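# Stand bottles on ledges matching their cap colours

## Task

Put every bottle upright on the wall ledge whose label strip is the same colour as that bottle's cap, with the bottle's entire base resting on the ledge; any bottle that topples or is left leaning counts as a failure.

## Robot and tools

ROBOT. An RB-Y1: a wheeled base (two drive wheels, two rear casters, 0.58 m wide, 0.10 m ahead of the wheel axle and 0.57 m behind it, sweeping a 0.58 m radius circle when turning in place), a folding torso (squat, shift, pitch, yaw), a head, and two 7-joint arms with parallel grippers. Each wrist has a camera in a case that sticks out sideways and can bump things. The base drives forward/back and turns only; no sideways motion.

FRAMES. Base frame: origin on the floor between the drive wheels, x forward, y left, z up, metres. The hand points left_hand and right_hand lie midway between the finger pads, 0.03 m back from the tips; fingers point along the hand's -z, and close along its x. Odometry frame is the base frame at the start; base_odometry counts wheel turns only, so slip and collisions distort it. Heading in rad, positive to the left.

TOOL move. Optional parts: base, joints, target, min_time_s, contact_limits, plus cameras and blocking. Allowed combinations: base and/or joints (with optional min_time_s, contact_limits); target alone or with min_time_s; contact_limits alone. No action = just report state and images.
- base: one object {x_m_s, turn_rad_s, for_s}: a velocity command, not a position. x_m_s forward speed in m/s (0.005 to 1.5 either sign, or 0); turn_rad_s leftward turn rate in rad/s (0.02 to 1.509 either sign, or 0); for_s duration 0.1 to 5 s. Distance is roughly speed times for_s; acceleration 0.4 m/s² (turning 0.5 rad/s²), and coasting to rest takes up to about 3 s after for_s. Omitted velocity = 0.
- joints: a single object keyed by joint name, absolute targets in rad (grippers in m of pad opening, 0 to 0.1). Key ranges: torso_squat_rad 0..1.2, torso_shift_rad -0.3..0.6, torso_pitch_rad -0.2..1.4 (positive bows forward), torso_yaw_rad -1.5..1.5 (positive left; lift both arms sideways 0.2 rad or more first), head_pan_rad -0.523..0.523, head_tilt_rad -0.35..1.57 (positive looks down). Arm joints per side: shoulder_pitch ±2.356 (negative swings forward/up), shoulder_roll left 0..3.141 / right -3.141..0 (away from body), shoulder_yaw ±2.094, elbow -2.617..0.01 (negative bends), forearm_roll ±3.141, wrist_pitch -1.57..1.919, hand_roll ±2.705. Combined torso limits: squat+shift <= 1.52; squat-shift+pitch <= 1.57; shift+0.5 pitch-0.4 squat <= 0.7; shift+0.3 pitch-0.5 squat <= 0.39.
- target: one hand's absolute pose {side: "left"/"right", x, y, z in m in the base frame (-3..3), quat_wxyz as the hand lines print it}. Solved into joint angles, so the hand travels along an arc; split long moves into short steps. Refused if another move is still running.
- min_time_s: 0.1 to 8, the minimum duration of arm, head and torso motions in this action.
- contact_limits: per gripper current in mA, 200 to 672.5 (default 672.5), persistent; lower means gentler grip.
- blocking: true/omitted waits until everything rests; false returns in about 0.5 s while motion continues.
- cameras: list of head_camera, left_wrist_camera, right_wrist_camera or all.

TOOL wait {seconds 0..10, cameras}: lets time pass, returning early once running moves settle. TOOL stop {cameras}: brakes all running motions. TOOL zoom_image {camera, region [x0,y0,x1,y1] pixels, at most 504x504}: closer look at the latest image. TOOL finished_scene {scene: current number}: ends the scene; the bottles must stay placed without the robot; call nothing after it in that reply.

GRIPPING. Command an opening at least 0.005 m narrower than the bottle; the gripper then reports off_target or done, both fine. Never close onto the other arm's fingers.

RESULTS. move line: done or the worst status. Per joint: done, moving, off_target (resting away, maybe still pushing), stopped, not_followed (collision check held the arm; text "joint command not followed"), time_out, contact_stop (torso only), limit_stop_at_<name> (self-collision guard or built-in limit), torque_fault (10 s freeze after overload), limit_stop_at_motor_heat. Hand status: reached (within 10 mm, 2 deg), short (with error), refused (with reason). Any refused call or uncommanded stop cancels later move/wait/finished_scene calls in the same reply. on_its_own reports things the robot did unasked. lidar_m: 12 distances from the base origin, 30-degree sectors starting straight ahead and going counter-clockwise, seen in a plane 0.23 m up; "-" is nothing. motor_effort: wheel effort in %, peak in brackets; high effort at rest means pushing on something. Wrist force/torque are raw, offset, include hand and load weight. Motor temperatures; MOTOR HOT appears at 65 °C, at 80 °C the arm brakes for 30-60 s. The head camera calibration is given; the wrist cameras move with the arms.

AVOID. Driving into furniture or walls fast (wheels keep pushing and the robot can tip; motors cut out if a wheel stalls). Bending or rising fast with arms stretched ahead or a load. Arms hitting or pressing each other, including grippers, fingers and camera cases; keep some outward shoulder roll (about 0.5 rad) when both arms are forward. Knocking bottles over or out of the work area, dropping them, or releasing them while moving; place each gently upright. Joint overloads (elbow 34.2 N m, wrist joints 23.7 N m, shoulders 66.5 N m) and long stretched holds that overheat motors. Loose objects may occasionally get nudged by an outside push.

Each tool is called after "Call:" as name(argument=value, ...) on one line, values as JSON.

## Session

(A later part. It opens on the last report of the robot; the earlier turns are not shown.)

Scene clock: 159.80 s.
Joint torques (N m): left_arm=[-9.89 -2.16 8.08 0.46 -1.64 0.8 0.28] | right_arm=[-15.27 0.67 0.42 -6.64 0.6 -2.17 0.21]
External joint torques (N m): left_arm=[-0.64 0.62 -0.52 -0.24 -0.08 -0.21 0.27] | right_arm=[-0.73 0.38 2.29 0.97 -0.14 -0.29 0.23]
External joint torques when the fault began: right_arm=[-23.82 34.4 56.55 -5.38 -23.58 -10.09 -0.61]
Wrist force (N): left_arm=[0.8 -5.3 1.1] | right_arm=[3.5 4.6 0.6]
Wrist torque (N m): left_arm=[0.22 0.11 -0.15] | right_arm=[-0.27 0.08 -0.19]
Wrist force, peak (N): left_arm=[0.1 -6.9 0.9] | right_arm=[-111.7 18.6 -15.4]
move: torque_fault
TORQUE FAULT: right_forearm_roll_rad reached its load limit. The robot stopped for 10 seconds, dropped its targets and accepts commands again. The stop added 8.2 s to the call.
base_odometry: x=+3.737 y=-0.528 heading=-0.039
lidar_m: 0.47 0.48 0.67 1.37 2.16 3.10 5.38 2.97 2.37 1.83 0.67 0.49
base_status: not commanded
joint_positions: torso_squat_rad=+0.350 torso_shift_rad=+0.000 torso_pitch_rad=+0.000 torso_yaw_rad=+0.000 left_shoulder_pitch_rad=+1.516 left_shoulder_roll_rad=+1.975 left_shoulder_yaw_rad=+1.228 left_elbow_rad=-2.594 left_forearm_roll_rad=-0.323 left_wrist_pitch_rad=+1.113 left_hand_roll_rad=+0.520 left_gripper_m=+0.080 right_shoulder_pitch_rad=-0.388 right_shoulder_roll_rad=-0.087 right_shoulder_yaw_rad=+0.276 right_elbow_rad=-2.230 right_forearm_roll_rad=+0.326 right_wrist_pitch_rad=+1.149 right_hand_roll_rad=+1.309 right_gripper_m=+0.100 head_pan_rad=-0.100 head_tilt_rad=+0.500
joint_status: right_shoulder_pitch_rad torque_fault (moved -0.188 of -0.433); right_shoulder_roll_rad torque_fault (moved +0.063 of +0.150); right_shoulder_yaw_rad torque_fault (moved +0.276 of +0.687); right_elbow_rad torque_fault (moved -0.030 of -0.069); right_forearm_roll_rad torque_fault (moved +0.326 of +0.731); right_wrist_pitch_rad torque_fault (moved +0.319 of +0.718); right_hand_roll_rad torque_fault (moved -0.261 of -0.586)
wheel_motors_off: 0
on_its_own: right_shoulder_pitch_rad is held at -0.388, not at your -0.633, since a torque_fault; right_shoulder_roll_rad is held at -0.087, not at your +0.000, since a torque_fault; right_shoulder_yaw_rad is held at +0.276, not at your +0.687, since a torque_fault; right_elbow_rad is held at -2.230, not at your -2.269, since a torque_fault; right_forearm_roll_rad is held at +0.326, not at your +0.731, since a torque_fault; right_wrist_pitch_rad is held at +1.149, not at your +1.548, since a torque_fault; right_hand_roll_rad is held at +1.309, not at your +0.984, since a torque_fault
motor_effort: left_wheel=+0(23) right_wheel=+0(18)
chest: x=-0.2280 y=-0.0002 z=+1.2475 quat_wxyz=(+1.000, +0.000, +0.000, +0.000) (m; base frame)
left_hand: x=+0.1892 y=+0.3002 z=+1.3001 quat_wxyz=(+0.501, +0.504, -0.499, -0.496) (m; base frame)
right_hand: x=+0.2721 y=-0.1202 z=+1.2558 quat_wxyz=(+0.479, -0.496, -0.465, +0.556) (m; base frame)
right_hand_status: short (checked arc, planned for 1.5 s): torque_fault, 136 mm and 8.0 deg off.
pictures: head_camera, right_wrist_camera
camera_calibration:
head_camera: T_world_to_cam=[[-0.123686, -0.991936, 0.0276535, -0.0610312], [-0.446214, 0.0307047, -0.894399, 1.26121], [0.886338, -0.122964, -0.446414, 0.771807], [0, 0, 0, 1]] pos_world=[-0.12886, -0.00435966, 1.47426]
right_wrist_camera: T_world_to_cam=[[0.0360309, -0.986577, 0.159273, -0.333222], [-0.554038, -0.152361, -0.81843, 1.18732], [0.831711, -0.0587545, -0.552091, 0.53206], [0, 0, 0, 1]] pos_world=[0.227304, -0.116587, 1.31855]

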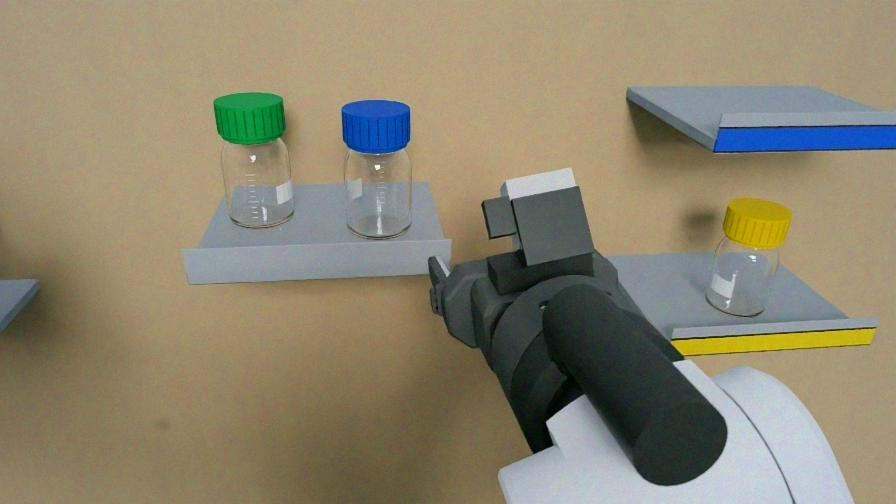

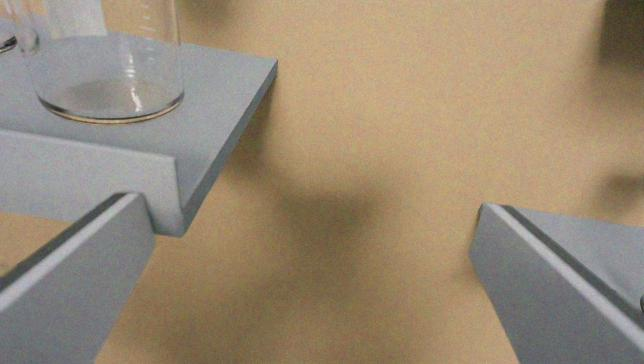

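Call:
move(target={"side": "right", "x": 0.25, "y": -0.15, "z": 1.255, "quat_wxyz": [0.479, -0.496, -0.465, 0.556]}, min_time_s=1.5, cameras=["head_camera"])

Call:
move(target={"side": "right", "x": 0.19, "y": -0.15, "z": 1.28, "quat_wxyz": [0.5, -0.5, -0.5, 0.5]}, min_time_s=1.5, cameras=["head_camera"])

Scene clock: 169.90 s.
Joint torques (N m): left_arm=[-9.85 -2.3 7.99 0.65 -1.54 0.81 0.41] | right_arm=[-10.7 -1.76 -3.53 -7.07 0.56 -1.36 0.07]
External joint torques (N m): left_arm=[-0.6 0.48 -0.62 -0.04 0.02 -0.2 0.4] | right_arm=[2.52 -0.98 -1.41 0.25 -0.13 0.53 0.09]
Wrist force (N): left_arm=[0.9 -5.0 1.1] | right_arm=[3.9 4.2 0.1]
Wrist torque (N m): left_arm=[0.18 0.11 -0.16] | right_arm=[-0.22 0.08 -0.23]
Wrist force, peak (N): left_arm=[1.2 -5.3 1.2] | right_arm=[4.7 4.9 0.4]
move: done
base_odometry: x=+3.737 y=-0.528 heading=-0.039
lidar_m: 0.46 0.48 0.67 1.38 2.16 3.09 5.37 2.97 2.37 1.82 0.67 0.48
base_status: not commanded
joint_positions: torso_squat_rad=+0.350 torso_shift_rad=+0.000 torso_pitch_rad=+0.000 torso_yaw_rad=+0.000 left_shoulder_pitch_rad=+1.516 left_shoulder_roll_rad=+1.975 left_shoulder_yaw_rad=+1.228 left_elbow_rad=-2.594 left_forearm_roll_rad=-0.323 left_wrist_pitch_rad=+1.113 left_hand_roll_rad=+0.520 left_gripper_m=+0.080 right_shoulder_pitch_rad=-0.306 right_shoulder_roll_rad=-0.151 right_shoulder_yaw_rad=+0.233 right_elbow_rad=-2.356 right_forearm_roll_rad=+0.242 right_wrist_pitch_rad=+1.174 right_hand_roll_rad=+1.337 right_gripper_m=+0.100 head_pan_rad=-0.100 head_tilt_rad=+0.500
joint_status: all done
wheel_motors_off: 0
motor_effort: left_wheel=+0(1) right_wheel=+1(2)
chest: x=-0.2280 y=-0.0002 z=+1.2475 quat_wxyz=(+1.000, +0.000, +0.000, +0.000) (m; base frame)
left_hand: x=+0.1892 y=+0.3002 z=+1.3001 quat_wxyz=(+0.501, +0.504, -0.499, -0.496) (m; base frame)
right_hand: x=+0.2500 y=-0.1496 z=+1.2552 quat_wxyz=(+0.479, -0.496, -0.465, +0.556) (m; base frame)
right_hand_status: reached (checked arc, planned for 1.5 s): 0 mm and 0.0 deg off.
pictures: head_camera
camera_calibration:
head_camera: T_world_to_cam=[[-0.123686, -0.991936, 0.0276535, -0.0610312], [-0.446214, 0.0307047, -0.894399, 1.26121], [0.886338, -0.122964, -0.446414, 0.771807], [0, 0, 0, 1]] pos_world=[-0.12886, -0.00435966, 1.47426]

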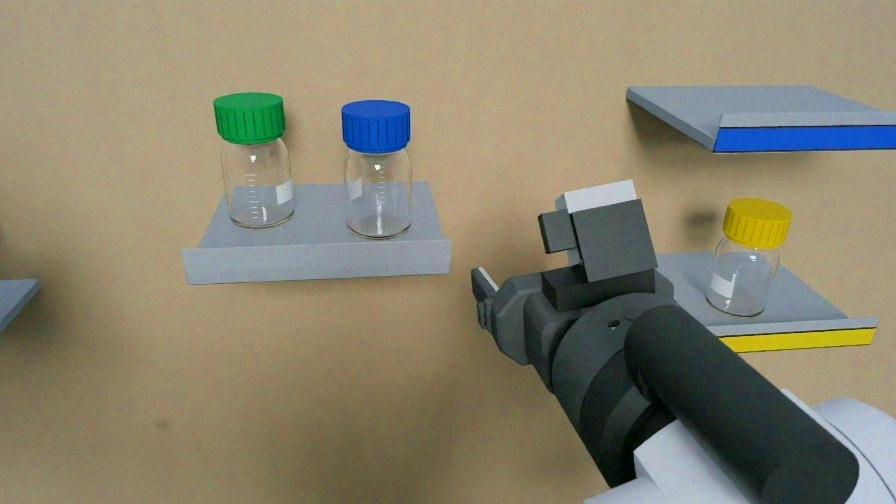

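Scene clock: 171.73 s.
Joint torques (N m): left_arm=[-9.49 -1.96 7.67 0.49 -1.53 0.88 0.34] | right_arm=[-8.17 2.32 1.67 -5.98 0.56 -1.5 -0.21]
External joint torques (N m): left_arm=[-0.24 0.81 -0.94 -0.21 0.03 -0.13 0.33] | right_arm=[2 1.33 2.67 0.49 -0.02 0.43 -0.21]
Wrist force (N): left_arm=[0.8 -5.1 1.1] | right_arm=[3.1 4.5 0.7]
Wrist torque (N m): left_arm=[0.20 0.10 -0.17] | right_arm=[-0.25 0.05 0.01]
Wrist force, peak (N): left_arm=[0.8 -5.5 1.3] | right_arm=[3.6 5.5 1.0]
move: done
base_odometry: x=+3.737 y=-0.528 heading=-0.039
lidar_m: 0.46 0.49 0.67 1.38 2.16 3.09 5.38 2.97 2.38 1.81 0.67 0.48
base_status: not commanded
joint_positions: torso_squat_rad=+0.350 torso_shift_rad=+0.000 torso_pitch_rad=+0.000 torso_yaw_rad=+0.000 left_shoulder_pitch_rad=+1.516 left_shoulder_roll_rad=+1.975 left_shoulder_yaw_rad=+1.228 left_elbow_rad=-2.594 left_forearm_roll_rad=-0.323 left_wrist_pitch_rad=+1.113 left_hand_roll_rad=+0.520 left_gripper_m=+0.080 right_shoulder_pitch_rad=-0.181 right_shoulder_roll_rad=-0.071 right_shoulder_yaw_rad=+0.341 right_elbow_rad=-2.589 right_forearm_roll_rad=+0.410 right_wrist_pitch_rad=+1.233 right_hand_roll_rad=+1.291 right_gripper_m=+0.100 head_pan_rad=-0.100 head_tilt_rad=+0.500
joint_status: all done
wheel_motors_off: 0
motor_effort: left_wheel=+0(1) right_wheel=+1(3)
chest: x=-0.2280 y=-0.0002 z=+1.2475 quat_wxyz=(+1.000, +0.000, +0.000, +0.000) (m; base frame)
left_hand: x=+0.1892 y=+0.3002 z=+1.3001 quat_wxyz=(+0.501, +0.504, -0.499, -0.496) (m; base frame)
right_hand: x=+0.1900 y=-0.1501 z=+1.2802 quat_wxyz=(+0.500, -0.500, -0.500, +0.500) (m; base frame)
right_hand_status: reached (checked arc, planned for 1.5 s): 0 mm and 0.0 deg off.
pictures: head_camera
camera_calibration:
head_camera: T_world_to_cam=[[-0.123686, -0.991936, 0.0276535, -0.0610312], [-0.446214, 0.0307047, -0.894399, 1.26121], [0.886338, -0.122964, -0.446414, 0.771807], [0, 0, 0, 1]] pos_world=[-0.12886, -0.00435966, 1.47426]

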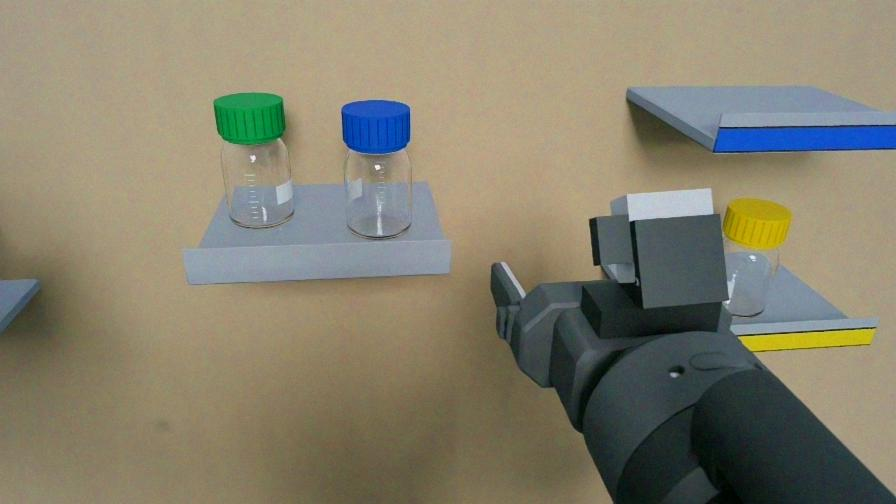

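Call:
move(target={"side": "right", "x": 0.2, "y": -0.022, "z": 1.313, "quat_wxyz": [0.5, -0.5, -0.5, 0.5]}, min_time_s=1.2, cameras=["head_camera", "right_wrist_camera"])

Scene clock: 173.73 s.
Joint torques (N m): left_arm=[-9.72 -2.11 8.13 0.82 -1.68 0.77 0.35] | right_arm=[-13.66 3.83 -1.35 -4.89 0.94 -1.46 0.17]
External joint torques (N m): left_arm=[-0.47 0.66 -0.48 0.12 -0.12 -0.24 0.34] | right_arm=[0.11 0.59 1.97 0.69 -0.16 0.22 0.18]
Wrist force (N): left_arm=[0.9 -5.3 1.1] | right_arm=[3.5 4.8 0.6]
Wrist torque (N m): left_arm=[0.23 0.11 -0.14] | right_arm=[-0.29 0.13 -0.04]
Wrist force, peak (N): left_arm=[1.0 -5.5 1.1] | right_arm=[3.0 5.5 1.3]
move: done
base_odometry: x=+3.737 y=-0.528 heading=-0.039
lidar_m: 0.46 0.49 0.67 1.38 2.16 3.09 5.37 2.97 2.37 1.82 0.66 0.48
base_status: not commanded
joint_positions: torso_squat_rad=+0.350 torso_shift_rad=+0.000 torso_pitch_rad=+0.000 torso_yaw_rad=+0.000 left_shoulder_pitch_rad=+1.516 left_shoulder_roll_rad=+1.975 left_shoulder_yaw_rad=+1.228 left_elbow_rad=-2.594 left_forearm_roll_rad=-0.323 left_wrist_pitch_rad=+1.113 left_hand_roll_rad=+0.520 left_gripper_m=+0.080 right_shoulder_pitch_rad=-0.629 right_shoulder_roll_rad=+0.000 right_shoulder_yaw_rad=+0.680 right_elbow_rad=-2.276 right_forearm_roll_rad=+0.728 right_wrist_pitch_rad=+1.547 right_hand_roll_rad=+0.992 right_gripper_m=+0.100 head_pan_rad=-0.100 head_tilt_rad=+0.500
joint_status: all done
wheel_motors_off: 0
motor_effort: left_wheel=+0(1) right_wheel=+1(3)
chest: x=-0.2280 y=-0.0002 z=+1.2475 quat_wxyz=(+1.000, +0.000, +0.000, +0.000) (m; base frame)
left_hand: x=+0.1892 y=+0.3002 z=+1.3001 quat_wxyz=(+0.501, +0.504, -0.499, -0.496) (m; base frame)
right_hand: x=+0.1999 y=-0.0223 z=+1.3131 quat_wxyz=(+0.500, -0.500, -0.500, +0.500) (m; base frame)
right_hand_status: reached (checked arc, planned for 1.2 s): 0 mm and 0.1 deg off.
pictures: head_camera, right_wrist_camera
camera_calibration:
head_camera: T_world_to_cam=[[-0.123686, -0.991936, 0.0276535, -0.0610312], [-0.446214, 0.0307047, -0.894399, 1.26121], [0.886338, -0.122964, -0.446414, 0.771807], [0, 0, 0, 1]] pos_world=[-0.12886, -0.00435966, 1.47426]
right_wrist_camera: T_world_to_cam=[[-0.0168767, -0.99853, 0.0515052, -0.091325], [-0.49539, -0.0363947, -0.867908, 1.26485], [0.868507, -0.0401626, -0.494047, 0.54627], [0, 0, 0, 1]] pos_world=[0.150611, -0.0232174, 1.37236]

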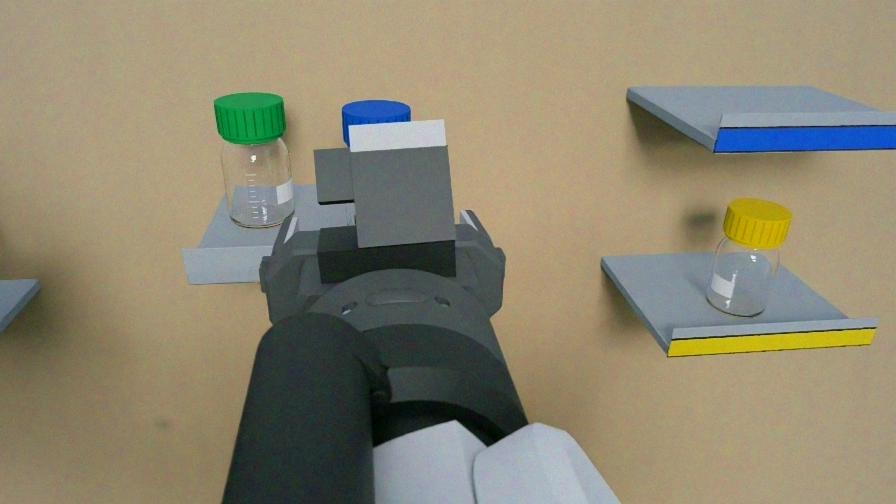

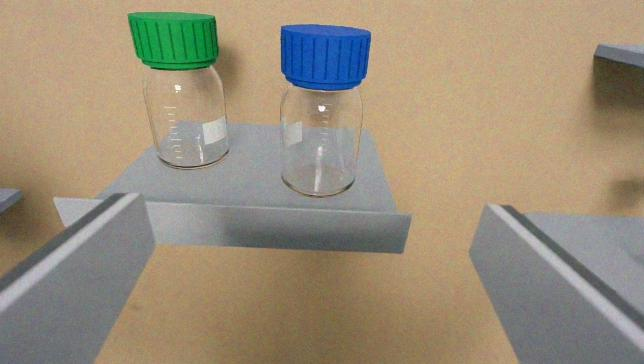

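Call:
move(target={"side": "right", "x": 0.29, "y": -0.022, "z": 1.313, "quat_wxyz": [0.5, -0.5, -0.5, 0.5]}, min_time_s=1.2, cameras=["right_wrist_camera"])

Scene clock: 177.00 s.
Joint torques (N m): left_arm=[-9.73 -2.28 7.97 0.55 -1.51 0.98 0.38] | right_arm=[-17.69 0.42 -4.14 -5.72 0.96 -1.5 -0.07]
External joint torques (N m): left_arm=[-0.49 0.5 -0.64 -0.15 0.05 -0.03 0.37] | right_arm=[-0.06 -0.46 -0.08 1.08 -0.29 0.06 -0.07]
Wrist force (N): left_arm=[0.8 -5.1 1.1] | right_arm=[2.9 5.4 0.6]
Wrist torque (N m): left_arm=[0.19 0.11 -0.17] | right_arm=[-0.33 0.07 -0.04]
Wrist force, peak (N): left_arm=[1.1 -5.5 1.2] | right_arm=[3.3 5.4 0.5]
move: done
base_odometry: x=+3.737 y=-0.528 heading=-0.039
lidar_m: 0.46 0.48 0.67 1.38 2.16 3.10 5.37 2.97 2.37 1.83 0.67 0.48
base_status: not commanded
joint_positions: torso_squat_rad=+0.350 torso_shift_rad=+0.000 torso_pitch_rad=+0.000 torso_yaw_rad=+0.000 left_shoulder_pitch_rad=+1.516 left_shoulder_roll_rad=+1.975 left_shoulder_yaw_rad=+1.228 left_elbow_rad=-2.594 left_forearm_roll_rad=-0.323 left_wrist_pitch_rad=+1.113 left_hand_roll_rad=+0.520 left_gripper_m=+0.080 right_shoulder_pitch_rad=-0.762 right_shoulder_roll_rad=-0.049 right_shoulder_yaw_rad=+0.506 right_elbow_rad=-1.956 right_forearm_roll_rad=+0.577 right_wrist_pitch_rad=+1.321 right_hand_roll_rad=+0.889 right_gripper_m=+0.100 head_pan_rad=-0.100 head_tilt_rad=+0.500
joint_status: all done
wheel_motors_off: 0
motor_effort: left_wheel=+0(1) right_wheel=+1(2)
chest: x=-0.2280 y=-0.0002 z=+1.2475 quat_wxyz=(+1.000, +0.000, +0.000, +0.000) (m; base frame)
left_hand: x=+0.1892 y=+0.3002 z=+1.3001 quat_wxyz=(+0.501, +0.504, -0.499, -0.496) (m; base frame)
right_hand: x=+0.2895 y=-0.0220 z=+1.3129 quat_wxyz=(+0.500, -0.500, -0.500, +0.500) (m; base frame)
right_hand_status: reached (checked arc, planned for 1.2 s): 0 mm and 0.0 deg off.
pictures: right_wrist_camera
camera_calibration:
right_wrist_camera: T_world_to_cam=[[-0.0162719, -0.998543, 0.0514589, -0.089587], [-0.496581, -0.0365991, -0.867218, 1.30854], [0.867838, -0.0396648, -0.495262, 0.470166], [0, 0, 0, 1]] pos_world=[0.24031, -0.022916, 1.37225]

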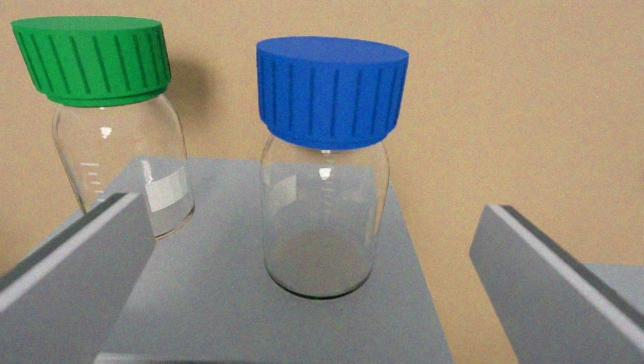

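Call:
move(joints={"right_gripper_m": 0.082}, cameras=[])

Call:
move(target={"side": "right", "x": 0.345, "y": -0.026, "z": 1.313, "quat_wxyz": [0.5, -0.5, -0.5, 0.5]}, min_time_s=0.8, cameras=["right_wrist_camera", "head_camera"])

Scene clock: 178.87 s.
Joint torques (N m): left_arm=[-9.76 -2 8.33 0.65 -1.51 0.96 0.35] | right_arm=[-18.09 0.06 -4.24 -5.76 1.05 -1.42 -0.23]
External joint torques (N m): left_arm=[-0.52 0.78 -0.28 -0.04 0.05 -0.05 0.34] | right_arm=[-0.47 -0.82 -0.18 1.04 -0.2 0.14 -0.22]
Wrist force (N): left_arm=[1.0 -5.2 1.0] | right_arm=[2.8 4.5 0.3]
Wrist torque (N m): left_arm=[0.22 0.13 -0.15] | right_arm=[-0.22 0.11 -0.05]
Wrist force, peak (N): left_arm=[1.1 -5.4 1.3] | right_arm=[3.8 5.6 0.6]
move: done
base_odometry: x=+3.737 y=-0.528 heading=-0.039
lidar_m: 0.46 0.49 0.66 1.38 2.16 3.10 5.38 2.97 2.37 1.82 0.67 0.49
base_status: not commanded
joint_positions: torso_squat_rad=+0.350 torso_shift_rad=+0.000 torso_pitch_rad=+0.000 torso_yaw_rad=+0.000 left_shoulder_pitch_rad=+1.516 left_shoulder_roll_rad=+1.975 left_shoulder_yaw_rad=+1.228 left_elbow_rad=-2.594 left_forearm_roll_rad=-0.323 left_wrist_pitch_rad=+1.113 left_hand_roll_rad=+0.520 left_gripper_m=+0.080 right_shoulder_pitch_rad=-0.762 right_shoulder_roll_rad=-0.049 right_shoulder_yaw_rad=+0.506 right_elbow_rad=-1.956 right_forearm_roll_rad=+0.577 right_wrist_pitch_rad=+1.321 right_hand_roll_rad=+0.889 right_gripper_m=+0.082 head_pan_rad=-0.100 head_tilt_rad=+0.500
joint_status: all done
wheel_motors_off: 0
motor_effort: left_wheel=+0(0) right_wheel=+0(2)
chest: x=-0.2280 y=-0.0002 z=+1.2475 quat_wxyz=(+1.000, +0.000, +0.000, +0.000) (m; base frame)
left_hand: x=+0.1892 y=+0.3002 z=+1.3001 quat_wxyz=(+0.501, +0.504, -0.499, -0.496) (m; base frame)
right_hand: x=+0.2895 y=-0.0220 z=+1.3129 quat_wxyz=(+0.500, -0.500, -0.500, +0.500) (m; base frame)
pictures: none
No camera images: "cameras" was empty.

Scene clock: 180.00 s.
Joint torques (N m): left_arm=[-9.79 -2.12 8.06 0.48 -1.53 1.01 0.62] | right_arm=[-19.78 -1.59 -4.4 -6.59 0.9 -1.43 -0.1]
External joint torques (N m): left_arm=[-0.54 0.65 -0.55 -0.22 0.03 0 0.61] | right_arm=[0.26 -0.66 0.02 0.88 -0.4 0.04 -0.09]
Wrist force (N): left_arm=[1.1 -5.2 1.4] | right_arm=[3.0 4.3 0.4]
Wrist torque (N m): left_arm=[0.20 0.12 -0.15] | right_arm=[-0.19 0.04 -0.05]
Wrist force, peak (N): left_arm=[0.9 -5.5 1.2] | right_arm=[3.2 5.7 0.7]
move: done
base_odometry: x=+3.737 y=-0.528 heading=-0.039
lidar_m: 0.46 0.49 0.67 1.38 2.16 3.10 5.38 2.97 2.36 1.83 0.67 0.49
base_status: not commanded
joint_positions: torso_squat_rad=+0.350 torso_shift_rad=+0.000 torso_pitch_rad=+0.000 torso_yaw_rad=+0.000 left_shoulder_pitch_rad=+1.516 left_shoulder_roll_rad=+1.975 left_shoulder_yaw_rad=+1.228 left_elbow_rad=-2.594 left_forearm_roll_rad=-0.323 left_wrist_pitch_rad=+1.113 left_hand_roll_rad=+0.520 left_gripper_m=+0.080 right_shoulder_pitch_rad=-0.864 right_shoulder_roll_rad=-0.079 right_shoulder_yaw_rad=+0.430 right_elbow_rad=-1.722 right_forearm_roll_rad=+0.517 right_wrist_pitch_rad=+1.171 right_hand_roll_rad=+0.825 right_gripper_m=+0.082 head_pan_rad=-0.100 head_tilt_rad=+0.500
joint_status: all done
wheel_motors_off: 0
motor_effort: left_wheel=+0(0) right_wheel=+1(2)
chest: x=-0.2280 y=-0.0002 z=+1.2475 quat_wxyz=(+1.000, +0.000, +0.000, +0.000) (m; base frame)
left_hand: x=+0.1892 y=+0.3002 z=+1.3001 quat_wxyz=(+0.501, +0.504, -0.499, -0.496) (m; base frame)
right_hand: x=+0.3449 y=-0.0259 z=+1.3129 quat_wxyz=(+0.500, -0.500, -0.500, +0.500) (m; base frame)
right_hand_status: reached (checked arc, planned for 0.8 s): 0 mm and 0.0 deg off.
pictures: head_camera, right_wrist_camera
camera_calibration:
head_camera: T_world_to_cam=[[-0.123686, -0.991936, 0.0276535, -0.0610312], [-0.446214, 0.0307047, -0.894399, 1.26121], [0.886338, -0.122964, -0.446414, 0.771807], [0, 0, 0, 1]] pos_world=[-0.12886, -0.00435966, 1.47426]
right_wrist_camera: T_world_to_cam=[[-0.0165444, -0.998531, 0.0516028, -0.0927042], [-0.496397, -0.0365976, -0.867324, 1.33604], [0.867938, -0.0399648, -0.495062, 0.421758], [0, 0, 0, 1]] pos_world=[0.29561, -0.0268169, 1.37236]

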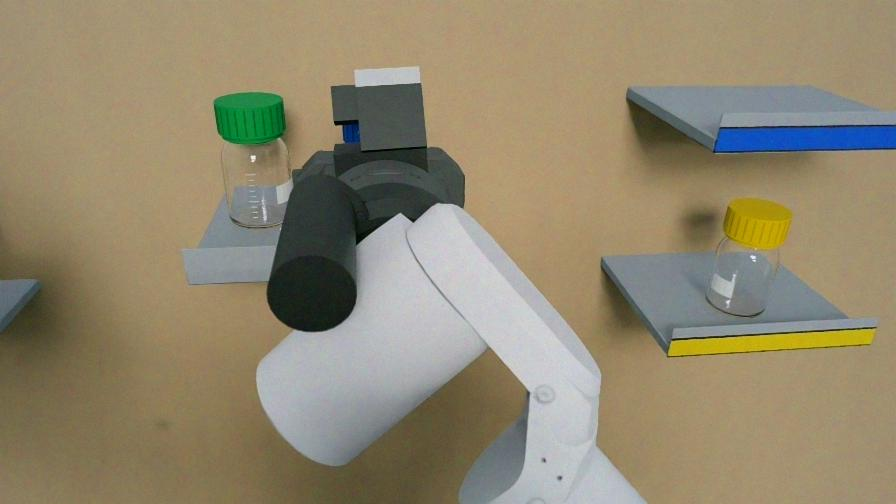

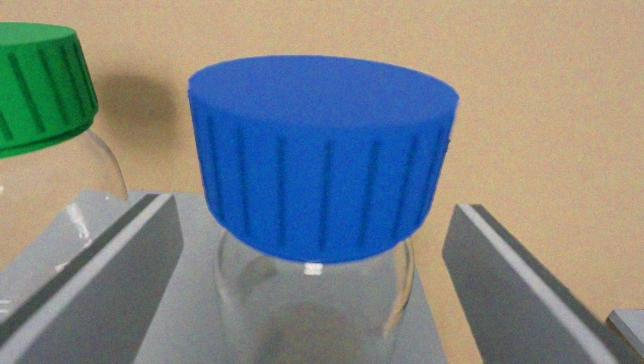

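Call:
move(joints={"right_gripper_m": 0.03}, cameras=[])

Call:
move(target={"side": "right", "x": 0.345, "y": -0.028, "z": 1.343, "quat_wxyz": [0.5, -0.5, -0.5, 0.5]}, min_time_s=0.5, cameras=["head_camera"])

Call:
move(target={"side": "right", "x": 0.2, "y": -0.06, "z": 1.36, "quat_wxyz": [0.5, -0.5, -0.5, 0.5]}, min_time_s=1.0, cameras=["head_camera", "right_wrist_camera"])

Scene clock: 181.50 s.
Joint torques (N m): left_arm=[-10.06 -2.13 7.7 0.55 -1.53 0.97 0.51] | right_arm=[-20.28 -1.54 -4.72 -6.38 1.03 -1.23 -0.16]
External joint torques (N m): left_arm=[-0.81 0.65 -0.91 -0.14 0.03 -0.04 0.49] | right_arm=[-0.25 -0.61 -0.3 1.09 -0.27 0.24 -0.16]
Wrist force (N): left_arm=[1.0 -5.1 1.3] | right_arm=[2.6 4.6 0.7]
Wrist torque (N m): left_arm=[0.19 0.13 -0.15] | right_arm=[-0.25 0.04 0.00]
Wrist force, peak (N): left_arm=[1.3 -5.5 1.1] | right_arm=[3.9 5.1 1.3]
move: off_target
base_odometry: x=+3.737 y=-0.528 heading=-0.039
lidar_m: 0.47 0.49 0.67 1.38 2.16 3.10 5.37 2.97 2.38 1.82 0.66 0.49
base_status: not commanded
joint_positions: torso_squat_rad=+0.350 torso_shift_rad=+0.000 torso_pitch_rad=+0.000 torso_yaw_rad=+0.000 left_shoulder_pitch_rad=+1.516 left_shoulder_roll_rad=+1.975 left_shoulder_yaw_rad=+1.228 left_elbow_rad=-2.594 left_forearm_roll_rad=-0.323 left_wrist_pitch_rad=+1.113 left_hand_roll_rad=+0.520 left_gripper_m=+0.080 right_shoulder_pitch_rad=-0.864 right_shoulder_roll_rad=-0.079 right_shoulder_yaw_rad=+0.430 right_elbow_rad=-1.722 right_forearm_roll_rad=+0.517 right_wrist_pitch_rad=+1.171 right_hand_roll_rad=+0.825 right_gripper_m=+0.055 head_pan_rad=-0.100 head_tilt_rad=+0.500
joint_status: right_gripper_m off_target (ended at +0.055, target +0.030)
wheel_motors_off: 0
motor_effort: left_wheel=+0(1) right_wheel=+1(2)
chest: x=-0.2280 y=-0.0002 z=+1.2475 quat_wxyz=(+1.000, +0.000, +0.000, +0.000) (m; base frame)
left_hand: x=+0.1892 y=+0.3002 z=+1.3001 quat_wxyz=(+0.501, +0.504, -0.499, -0.496) (m; base frame)
right_hand: x=+0.3449 y=-0.0259 z=+1.3129 quat_wxyz=(+0.500, -0.500, -0.500, +0.500) (m; base frame)
pictures: none
No camera images: "cameras" was empty.

Scene clock: 182.33 s.
Joint torques (N m): left_arm=[-9.52 -1.95 8.2 0.48 -1.55 0.86 0.51] | right_arm=[-20.51 -2.7 -5.13 -6.95 1.23 -1.49 0.12]
External joint torques (N m): left_arm=[-0.27 0.83 -0.41 -0.22 0.01 -0.15 0.5] | right_arm=[-0.08 -0.96 -0.71 0.06 -0.02 0.05 0.13]
Wrist force (N): left_arm=[1.0 -5.0 1.2] | right_arm=[3.1 5.8 0.7]
Wrist torque (N m): left_arm=[0.19 0.12 -0.15] | right_arm=[-0.17 0.07 -0.25]
Wrist force, peak (N): left_arm=[1.1 -5.4 1.3] | right_arm=[4.0 6.6 0.8]
move: done
base_odometry: x=+3.737 y=-0.528 heading=-0.039
lidar_m: 0.46 0.49 0.67 1.38 2.16 3.09 5.37 2.97 2.37 1.82 0.67 0.48
base_status: not commanded
joint_positions: torso_squat_rad=+0.350 torso_shift_rad=+0.000 torso_pitch_rad=+0.000 torso_yaw_rad=+0.000 left_shoulder_pitch_rad=+1.516 left_shoulder_roll_rad=+1.975 left_shoulder_yaw_rad=+1.228 left_elbow_rad=-2.594 left_forearm_roll_rad=-0.323 left_wrist_pitch_rad=+1.113 left_hand_roll_rad=+0.520 left_gripper_m=+0.080 right_shoulder_pitch_rad=-0.937 right_shoulder_roll_rad=-0.082 right_shoulder_yaw_rad=+0.387 right_elbow_rad=-1.727 right_forearm_roll_rad=+0.464 right_wrist_pitch_rad=+1.223 right_hand_roll_rad=+0.877 right_gripper_m=+0.055 head_pan_rad=-0.100 head_tilt_rad=+0.500
joint_status: all done
wheel_motors_off: 0
motor_effort: left_wheel=+0(1) right_wheel=+1(2)
chest: x=-0.2280 y=-0.0002 z=+1.2475 quat_wxyz=(+1.000, +0.000, +0.000, +0.000) (m; base frame)
left_hand: x=+0.1892 y=+0.3002 z=+1.3001 quat_wxyz=(+0.501, +0.504, -0.499, -0.496) (m; base frame)
right_hand: x=+0.3449 y=-0.0278 z=+1.3428 quat_wxyz=(+0.500, -0.500, -0.500, +0.500) (m; base frame)
right_hand_status: reached (checked arc, planned for 0.5 s): 0 mm and 0.0 deg off.
pictures: head_camera
camera_calibration:
head_camera: T_world_to_cam=[[-0.123686, -0.991936, 0.0276535, -0.0610312], [-0.446214, 0.0307047, -0.894399, 1.26121], [0.886338, -0.122964, -0.446414, 0.771807], [0, 0, 0, 1]] pos_world=[-0.12886, -0.00435966, 1.47426]

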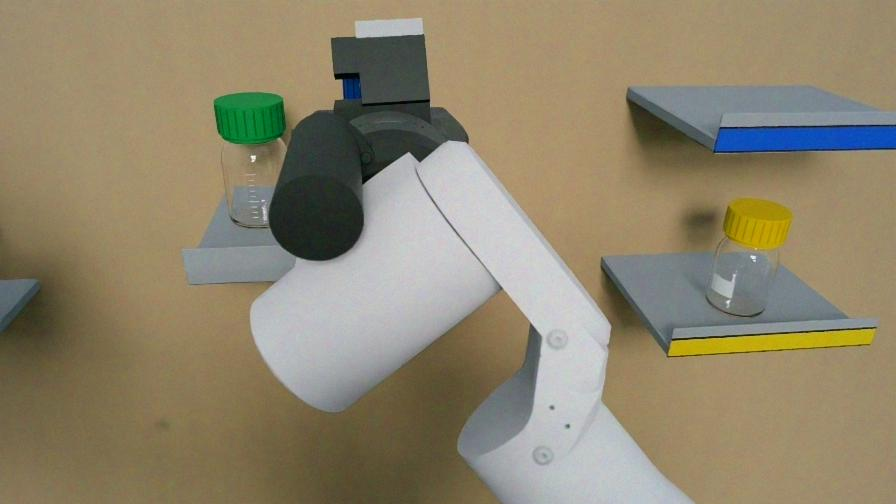

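Scene clock: 183.67 s.
Joint torques (N m): left_arm=[-9.69 -2.19 7.92 0.63 -1.61 0.9 0.43] | right_arm=[-13.61 1.32 -1.14 -3.66 0.86 -2.06 -0.03]
External joint torques (N m): left_arm=[-0.44 0.58 -0.69 -0.06 -0.05 -0.11 0.41] | right_arm=[1.1 0.45 2.01 0.31 0.03 -0.24 -0.02]
Wrist force (N): left_arm=[1.0 -5.2 1.1] | right_arm=[2.4 6.1 0.4]
Wrist torque (N m): left_arm=[0.22 0.11 -0.16] | right_arm=[-0.19 -0.03 -0.25]
Wrist force, peak (N): left_arm=[1.3 -5.4 1.2] | right_arm=[2.3 7.8 -0.3]
move: done
base_odometry: x=+3.737 y=-0.528 heading=-0.039
lidar_m: 0.47 0.48 0.67 1.38 2.17 3.10 5.37 2.96 2.37 1.82 0.67 0.49
base_status: not commanded
joint_positions: torso_squat_rad=+0.350 torso_shift_rad=+0.000 torso_pitch_rad=+0.000 torso_yaw_rad=+0.000 left_shoulder_pitch_rad=+1.516 left_shoulder_roll_rad=+1.975 left_shoulder_yaw_rad=+1.228 left_elbow_rad=-2.594 left_forearm_roll_rad=-0.323 left_wrist_pitch_rad=+1.113 left_hand_roll_rad=+0.520 left_gripper_m=+0.080 right_shoulder_pitch_rad=-0.752 right_shoulder_roll_rad=-0.032 right_shoulder_yaw_rad=+0.495 right_elbow_rad=-2.377 right_forearm_roll_rad=+0.566 right_wrist_pitch_rad=+1.664 right_hand_roll_rad=+1.133 right_gripper_m=+0.055 head_pan_rad=-0.100 head_tilt_rad=+0.500
joint_status: all done
wheel_motors_off: 0
motor_effort: left_wheel=+0(1) right_wheel=+1(2)
chest: x=-0.2280 y=-0.0002 z=+1.2475 quat_wxyz=(+1.000, +0.000, +0.000, +0.000) (m; base frame)
left_hand: x=+0.1892 y=+0.3002 z=+1.3001 quat_wxyz=(+0.501, +0.504, -0.499, -0.496) (m; base frame)
right_hand: x=+0.2006 y=-0.0601 z=+1.3600 quat_wxyz=(+0.500, -0.500, -0.500, +0.500) (m; base frame)
right_hand_status: reached (checked arc, planned for 1.0 s): 1 mm and 0.1 deg off.
pictures: head_camera, right_wrist_camera
camera_calibration:
head_camera: T_world_to_cam=[[-0.123686, -0.991936, 0.0276535, -0.0610312], [-0.446214, 0.0307047, -0.894399, 1.26121], [0.886338, -0.122964, -0.446414, 0.771807], [0, 0, 0, 1]] pos_world=[-0.12886, -0.00435966, 1.47426]
right_wrist_camera: T_world_to_cam=[[-0.0163801, -0.998591, 0.050472, -0.130193], [-0.496325, -0.0357, -0.867403, 1.30415], [0.867982, -0.0392587, -0.495041, 0.568953], [0, 0, 0, 1]] pos_world=[0.151311, -0.0611146, 1.41945]

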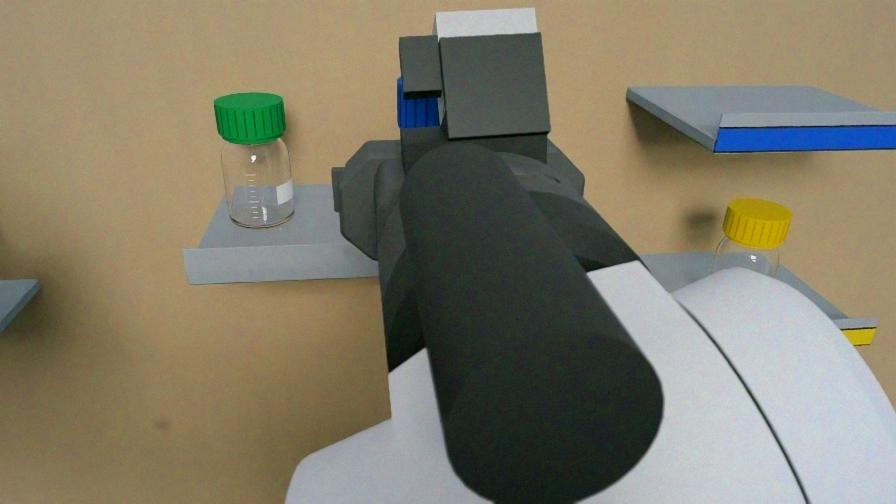

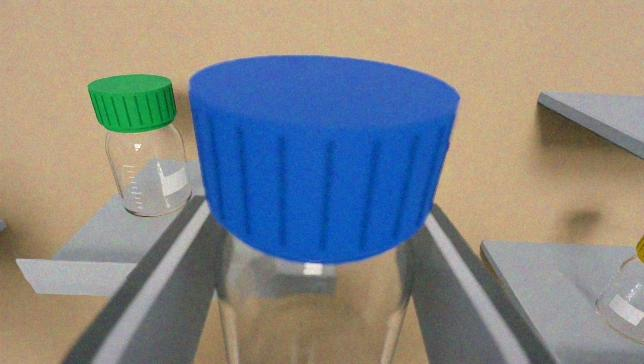

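Call:
move(target={"side": "right", "x": 0.19, "y": -0.21, "z": 1.41, "quat_wxyz": [0.5, -0.5, -0.5, 0.5]}, min_time_s=1.0, cameras=[])

Call:
move(target={"side": "right", "x": 0.2, "y": -0.371, "z": 1.441, "quat_wxyz": [0.5, -0.5, -0.5, 0.5]}, min_time_s=1.0, cameras=["head_camera"])

Scene clock: 185.67 s.
Joint torques (N m): left_arm=[-9.77 -2.11 7.99 0.61 -1.51 1 0.33] | right_arm=[-15.49 -5.49 -0.82 -1.29 0.48 -2 -0.08]
External joint torques (N m): left_arm=[-0.52 0.66 -0.62 -0.09 0.05 -0.02 0.32] | right_arm=[-0.57 -0.79 0.32 -0.04 0.21 -0.02 -0.08]
Wrist force (N): left_arm=[1.0 -5.2 1.3] | right_arm=[4.0 5.5 0.7]
Wrist torque (N m): left_arm=[0.20 0.11 -0.14] | right_arm=[-0.12 0.18 -0.20]
Wrist force, peak (N): left_arm=[0.9 -5.4 1.4] | right_arm=[3.6 7.1 -0.3]
move: done
base_odometry: x=+3.737 y=-0.528 heading=-0.039
lidar_m: 0.47 0.48 0.68 1.38 2.16 3.10 5.37 2.96 2.37 1.82 0.66 0.49
base_status: not commanded
joint_positions: torso_squat_rad=+0.350 torso_shift_rad=+0.000 torso_pitch_rad=+0.000 torso_yaw_rad=+0.000 left_shoulder_pitch_rad=+1.516 left_shoulder_roll_rad=+1.975 left_shoulder_yaw_rad=+1.228 left_elbow_rad=-2.594 left_forearm_roll_rad=-0.323 left_wrist_pitch_rad=+1.113 left_hand_roll_rad=+0.520 left_gripper_m=+0.080 right_shoulder_pitch_rad=-0.792 right_shoulder_roll_rad=-0.226 right_shoulder_yaw_rad=-0.142 right_elbow_rad=-2.594 right_forearm_roll_rad=-0.010 right_wrist_pitch_rad=+1.805 right_hand_roll_rad=+1.407 right_gripper_m=+0.055 head_pan_rad=-0.100 head_tilt_rad=+0.500
joint_status: all done
wheel_motors_off: 0
motor_effort: left_wheel=+0(1) right_wheel=+1(2)
chest: x=-0.2280 y=-0.0002 z=+1.2475 quat_wxyz=(+1.000, +0.000, +0.000, +0.000) (m; base frame)
left_hand: x=+0.1892 y=+0.3002 z=+1.3001 quat_wxyz=(+0.501, +0.504, -0.499, -0.496) (m; base frame)
right_hand: x=+0.1896 y=-0.2099 z=+1.4100 quat_wxyz=(+0.500, -0.501, -0.500, +0.499) (m; base frame)
right_hand_status: reached (checked arc, planned for 1.0 s): 0 mm and 0.2 deg off.
pictures: none
No camera images: "cameras" was empty.

Scene clock: 187.03 s.
Joint torques (N m): left_arm=[-9.51 -1.89 8.12 0.63 -1.62 0.85 0.46] | right_arm=[-15.95 -11.55 1.58 -2.49 -0.22 -2.19 -0.04]
External joint torques (N m): left_arm=[-0.26 0.88 -0.49 -0.07 -0.06 -0.16 0.45] | right_arm=[-0.87 -1.17 0.46 -0.14 0 -0.19 -0.03]
Wrist force (N): left_arm=[0.9 -5.1 1.1] | right_arm=[2.8 6.1 0.4]
Wrist torque (N m): left_arm=[0.21 0.12 -0.16] | right_arm=[-0.25 0.00 -0.20]
Wrist force, peak (N): left_arm=[1.0 -5.4 1.2] | right_arm=[4.3 7.8 0.0]
move: done
base_odometry: x=+3.737 y=-0.528 heading=-0.039
lidar_m: 0.47 0.48 0.67 1.38 2.16 3.10 5.37 2.97 2.36 1.82 0.67 0.48
base_status: not commanded
joint_positions: torso_squat_rad=+0.350 torso_shift_rad=+0.000 torso_pitch_rad=+0.000 torso_yaw_rad=+0.000 left_shoulder_pitch_rad=+1.516 left_shoulder_roll_rad=+1.975 left_shoulder_yaw_rad=+1.228 left_elbow_rad=-2.594 left_forearm_roll_rad=-0.323 left_wrist_pitch_rad=+1.113 left_hand_roll_rad=+0.520 left_gripper_m=+0.080 right_shoulder_pitch_rad=-0.816 right_shoulder_roll_rad=-0.470 right_shoulder_yaw_rad=-0.758 right_elbow_rad=-2.308 right_forearm_roll_rad=-0.572 right_wrist_pitch_rad=+1.734 right_hand_roll_rad=+1.666 right_gripper_m=+0.055 head_pan_rad=-0.100 head_tilt_rad=+0.500
joint_status: all done
wheel_motors_off: 0
motor_effort: left_wheel=+0(1) right_wheel=+0(2)
chest: x=-0.2280 y=-0.0002 z=+1.2475 quat_wxyz=(+1.000, +0.000, +0.000, +0.000) (m; base frame)
left_hand: x=+0.1892 y=+0.3002 z=+1.3001 quat_wxyz=(+0.501, +0.504, -0.499, -0.496) (m; base frame)
right_hand: x=+0.1997 y=-0.3710 z=+1.4408 quat_wxyz=(+0.500, -0.500, -0.500, +0.499) (m; base frame)
right_hand_status: reached (checked arc, planned for 1.0 s): 0 mm and 0.1 deg off.
pictures: head_camera
camera_calibration:
head_camera: T_world_to_cam=[[-0.123686, -0.991936, 0.0276535, -0.0610312], [-0.446214, 0.0307047, -0.894399, 1.26121], [0.886338, -0.122964, -0.446414, 0.771807], [0, 0, 0, 1]] pos_world=[-0.12886, -0.00435966, 1.47426]

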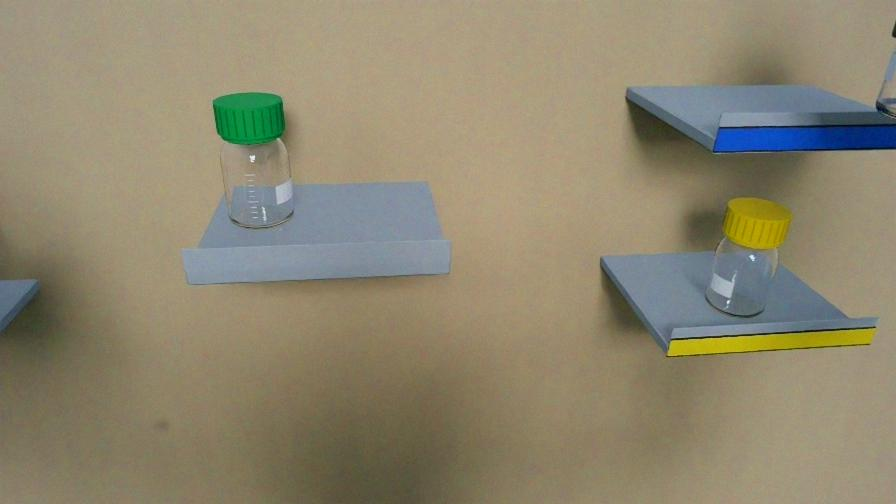

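Call:
move(target={"side": "right", "x": 0.355, "y": -0.371, "z": 1.441, "quat_wxyz": [0.5, -0.5, -0.5, 0.5]}, min_time_s=1.2, cameras=["right_wrist_camera"])

Call:
move(target={"side": "right", "x": 0.355, "y": -0.371, "z": 1.412, "quat_wxyz": [0.5, -0.5, -0.5, 0.5]}, min_time_s=0.8, cameras=["right_wrist_camera"])

Scene clock: 189.20 s.
Joint torques (N m): left_arm=[-10.02 -1.87 7.58 0.62 -1.54 0.93 0.38] | right_arm=[-21.42 -12.03 2.45 -6.29 -0.55 -2 0.09]
External joint torques (N m): left_arm=[-0.78 0.9 -1.03 -0.08 0.02 -0.08 0.37] | right_arm=[-0.29 -1.11 1.19 0.19 -0.1 -0.06 0.1]
Wrist force (N): left_arm=[1.0 -5.1 1.1] | right_arm=[3.1 6.2 1.1]
Wrist torque (N m): left_arm=[0.19 0.13 -0.14] | right_arm=[-0.23 0.05 -0.28]
Wrist force, peak (N): left_arm=[0.9 -5.6 1.2] | right_arm=[2.7 7.7 0.9]
move: done
base_odometry: x=+3.737 y=-0.528 heading=-0.039
lidar_m: 0.47 0.49 0.67 1.38 2.16 3.09 5.37 2.97 2.36 1.83 0.67 0.49
base_status: not commanded
joint_positions: torso_squat_rad=+0.350 torso_shift_rad=+0.000 torso_pitch_rad=+0.000 torso_yaw_rad=+0.000 left_shoulder_pitch_rad=+1.516 left_shoulder_roll_rad=+1.975 left_shoulder_yaw_rad=+1.228 left_elbow_rad=-2.594 left_forearm_roll_rad=-0.323 left_wrist_pitch_rad=+1.113 left_hand_roll_rad=+0.520 left_gripper_m=+0.080 right_shoulder_pitch_rad=-0.994 right_shoulder_roll_rad=-0.414 right_shoulder_yaw_rad=-0.599 right_elbow_rad=-1.690 right_forearm_roll_rad=-0.381 right_wrist_pitch_rad=+1.248 right_hand_roll_rad=+1.842 right_gripper_m=+0.055 head_pan_rad=-0.100 head_tilt_rad=+0.500
joint_status: all done
wheel_motors_off: 0
motor_effort: left_wheel=+0(1) right_wheel=+0(2)
chest: x=-0.2280 y=-0.0002 z=+1.2475 quat_wxyz=(+1.000, +0.000, +0.000, +0.000) (m; base frame)
left_hand: x=+0.1892 y=+0.3002 z=+1.3001 quat_wxyz=(+0.501, +0.504, -0.499, -0.496) (m; base frame)
right_hand: x=+0.3550 y=-0.3711 z=+1.4408 quat_wxyz=(+0.500, -0.500, -0.500, +0.500) (m; base frame)
right_hand_status: reached (checked arc, planned for 1.2 s): 0 mm and 0.0 deg off.
pictures: right_wrist_camera
camera_calibration:
right_wrist_camera: T_world_to_cam=[[-0.0170393, -0.998537, 0.0513188, -0.443255], [-0.496596, -0.0360964, -0.867231, 1.43945], [0.867815, -0.0402617, -0.495254, 0.462731], [0, 0, 0, 1]] pos_world=[0.305709, -0.372018, 1.50025]

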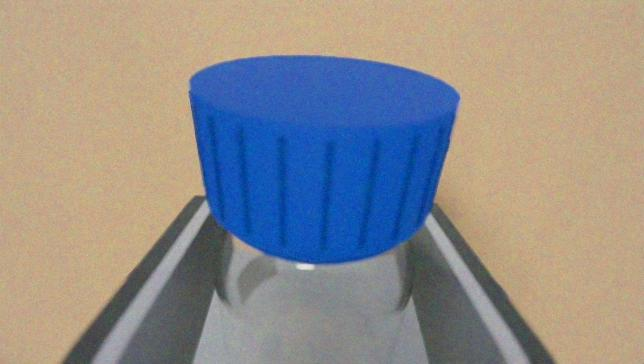

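Scene clock: 190.33 s.
Joint torques (N m): left_arm=[-9.81 -2.14 7.94 0.57 -1.38 0.88 0.49] | right_arm=[-19.17 -10.9 -0.12 -7.14 -0.68 -2.41 0.27]
External joint torques (N m): left_arm=[-0.56 0.63 -0.67 -0.13 0.18 -0.13 0.48] | right_arm=[1.59 -0.02 -1.42 -0.31 -0.21 -0.48 0.28]
Wrist force (N): left_arm=[1.0 -5.2 1.1] | right_arm=[2.9 6.1 0.9]
Wrist torque (N m): left_arm=[0.20 0.11 -0.16] | right_arm=[-0.27 0.01 -0.19]
Wrist force, peak (N): left_arm=[0.9 -5.4 1.3] | right_arm=[4.2 6.2 1.2]
move: done
base_odometry: x=+3.737 y=-0.528 heading=-0.039
lidar_m: 0.46 0.49 0.67 1.38 2.16 3.10 5.37 2.97 2.37 1.82 0.67 0.48
base_status: not commanded
joint_positions: torso_squat_rad=+0.350 torso_shift_rad=+0.000 torso_pitch_rad=+0.000 torso_yaw_rad=+0.000 left_shoulder_pitch_rad=+1.516 left_shoulder_roll_rad=+1.975 left_shoulder_yaw_rad=+1.228 left_elbow_rad=-2.594 left_forearm_roll_rad=-0.323 left_wrist_pitch_rad=+1.113 left_hand_roll_rad=+0.520 left_gripper_m=+0.080 right_shoulder_pitch_rad=-0.917 right_shoulder_roll_rad=-0.370 right_shoulder_yaw_rad=-0.609 right_elbow_rad=-1.730 right_forearm_roll_rad=-0.397 right_wrist_pitch_rad=+1.205 right_hand_roll_rad=+1.868 right_gripper_m=+0.055 head_pan_rad=-0.100 head_tilt_rad=+0.500
joint_status: all done
wheel_motors_off: 0
motor_effort: left_wheel=+0(0) right_wheel=+1(2)
chest: x=-0.2280 y=-0.0002 z=+1.2475 quat_wxyz=(+1.000, +0.000, +0.000, +0.000) (m; base frame)
left_hand: x=+0.1892 y=+0.3002 z=+1.3001 quat_wxyz=(+0.501, +0.504, -0.499, -0.496) (m; base frame)
right_hand: x=+0.3551 y=-0.3709 z=+1.4121 quat_wxyz=(+0.500, -0.500, -0.500, +0.500) (m; base frame)
right_hand_status: reached (checked arc, planned for 0.8 s): 0 mm and 0.0 deg off.
pictures: right_wrist_camera
camera_calibration:
right_wrist_camera: T_world_to_cam=[[-0.0166601, -0.998519, 0.0517863, -0.442373], [-0.496598, -0.0366903, -0.867205, 1.41428], [0.867821, -0.0401647, -0.495251, 0.448419], [0, 0, 0, 1]] pos_world=[0.305809, -0.371817, 1.47146]

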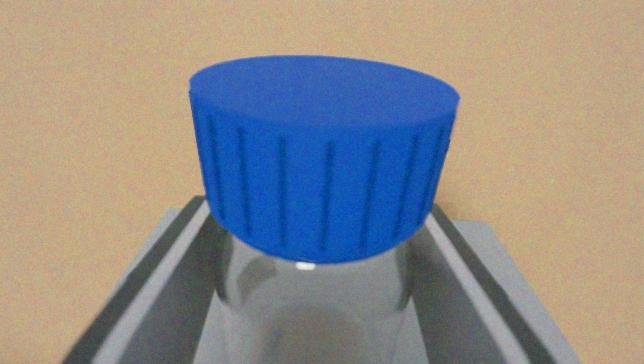

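Call:
move(target={"side": "right", "x": 0.355, "y": -0.371, "z": 1.409, "quat_wxyz": [0.5, -0.5, -0.5, 0.5]}, min_time_s=0.3, cameras=[])

Call:
move(target={"side": "right", "x": 0.355, "y": -0.371, "z": 1.406, "quat_wxyz": [0.5, -0.5, -0.5, 0.5]}, min_time_s=0.3, cameras=[])

Scene clock: 191.30 s.
Joint torques (N m): left_arm=[-9.76 -2.28 8.07 0.54 -1.56 0.78 0.46] | right_arm=[-14.6 -8.58 -0.11 -3.89 -0.06 -0.01 -0.02]
External joint torques (N m): left_arm=[-0.52 0.5 -0.54 -0.16 0 -0.23 0.45] | right_arm=[6.12 2.29 -1.41 2.97 0.42 1.91 -0.01]
Wrist force (N): left_arm=[1.0 -5.1 1.2] | right_arm=[2.4 -3.0 -2.3]
Wrist torque (N m): left_arm=[0.20 0.13 -0.15] | right_arm=[-0.58 0.05 -0.03]
Wrist force, peak (N): left_arm=[0.9 -5.4 1.5] | right_arm=[3.8 6.2 0.8]
move: done
base_odometry: x=+3.737 y=-0.528 heading=-0.039
lidar_m: 0.47 0.49 0.68 1.38 2.16 3.10 5.37 2.97 2.37 1.82 0.66 0.48
base_status: not commanded
joint_positions: torso_squat_rad=+0.350 torso_shift_rad=+0.000 torso_pitch_rad=+0.000 torso_yaw_rad=+0.000 left_shoulder_pitch_rad=+1.516 left_shoulder_roll_rad=+1.975 left_shoulder_yaw_rad=+1.228 left_elbow_rad=-2.594 left_forearm_roll_rad=-0.323 left_wrist_pitch_rad=+1.113 left_hand_roll_rad=+0.520 left_gripper_m=+0.080 right_shoulder_pitch_rad=-0.910 right_shoulder_roll_rad=-0.366 right_shoulder_yaw_rad=-0.609 right_elbow_rad=-1.734 right_forearm_roll_rad=-0.399 right_wrist_pitch_rad=+1.200 right_hand_roll_rad=+1.870 right_gripper_m=+0.055 head_pan_rad=-0.100 head_tilt_rad=+0.500
joint_status: all done
wheel_motors_off: 0
motor_effort: left_wheel=+0(0) right_wheel=+2(2)
chest: x=-0.2280 y=-0.0002 z=+1.2475 quat_wxyz=(+1.000, +0.000, +0.000, +0.000) (m; base frame)
left_hand: x=+0.1892 y=+0.3002 z=+1.3001 quat_wxyz=(+0.501, +0.504, -0.499, -0.496) (m; base frame)
right_hand: x=+0.3548 y=-0.3708 z=+1.4104 quat_wxyz=(+0.499, -0.501, -0.500, +0.500) (m; base frame)
right_hand_status: reached (checked arc, planned for 0.3 s): 1 mm and 0.2 deg off.
pictures: none
No camera images: "cameras" was empty.

Scene clock: 191.93 s.
Joint torques (N m): left_arm=[-9.96 -2.05 7.99 0.64 -1.45 0.9 0.47] | right_arm=[-8.37 -4.92 -0.08 -0.67 0.44 3.21 -0.02]
External joint torques (N m): left_arm=[-0.72 0.72 -0.62 -0.06 0.11 -0.11 0.46] | right_arm=[12.3 5.94 -1.38 6.21 0.92 5.13 -0.01]
Wrist force (N): left_arm=[0.8 -5.4 1.1] | right_arm=[0.8 -16.6 -7.9]
Wrist torque (N m): left_arm=[0.25 0.11 -0.15] | right_arm=[-0.71 0.09 0.03]
Wrist force, peak (N): left_arm=[1.0 -5.4 1.2] | right_arm=[0.5 -17.9 -8.5]
move: done
base_odometry: x=+3.737 y=-0.528 heading=-0.039
lidar_m: 0.46 0.49 0.67 1.38 2.15 3.10 5.37 2.97 2.37 1.81 0.66 0.48
base_status: not commanded
joint_positions: torso_squat_rad=+0.350 torso_shift_rad=+0.000 torso_pitch_rad=+0.000 torso_yaw_rad=+0.000 left_shoulder_pitch_rad=+1.516 left_shoulder_roll_rad=+1.975 left_shoulder_yaw_rad=+1.228 left_elbow_rad=-2.594 left_forearm_roll_rad=-0.323 left_wrist_pitch_rad=+1.113 left_hand_roll_rad=+0.520 left_gripper_m=+0.080 right_shoulder_pitch_rad=-0.904 right_shoulder_roll_rad=-0.362 right_shoulder_yaw_rad=-0.610 right_elbow_rad=-1.738 right_forearm_roll_rad=-0.402 right_wrist_pitch_rad=+1.194 right_hand_roll_rad=+1.873 right_gripper_m=+0.055 head_pan_rad=-0.100 head_tilt_rad=+0.500
joint_status: all done
wheel_motors_off: 0
motor_effort: left_wheel=+0(0) right_wheel=+2(2)
chest: x=-0.2281 y=-0.0001 z=+1.2475 quat_wxyz=(+1.000, +0.000, +0.000, +0.000) (m; base frame)
left_hand: x=+0.1891 y=+0.3003 z=+1.3001 quat_wxyz=(+0.501, +0.504, -0.499, -0.496) (m; base frame)
right_hand: x=+0.3544 y=-0.3708 z=+1.4090 quat_wxyz=(+0.498, -0.502, -0.501, +0.499) (m; base frame)
right_hand_status: reached (checked arc, planned for 0.3 s): 3 mm and 0.4 deg off.
pictures: none
No camera images: "cameras" was empty.


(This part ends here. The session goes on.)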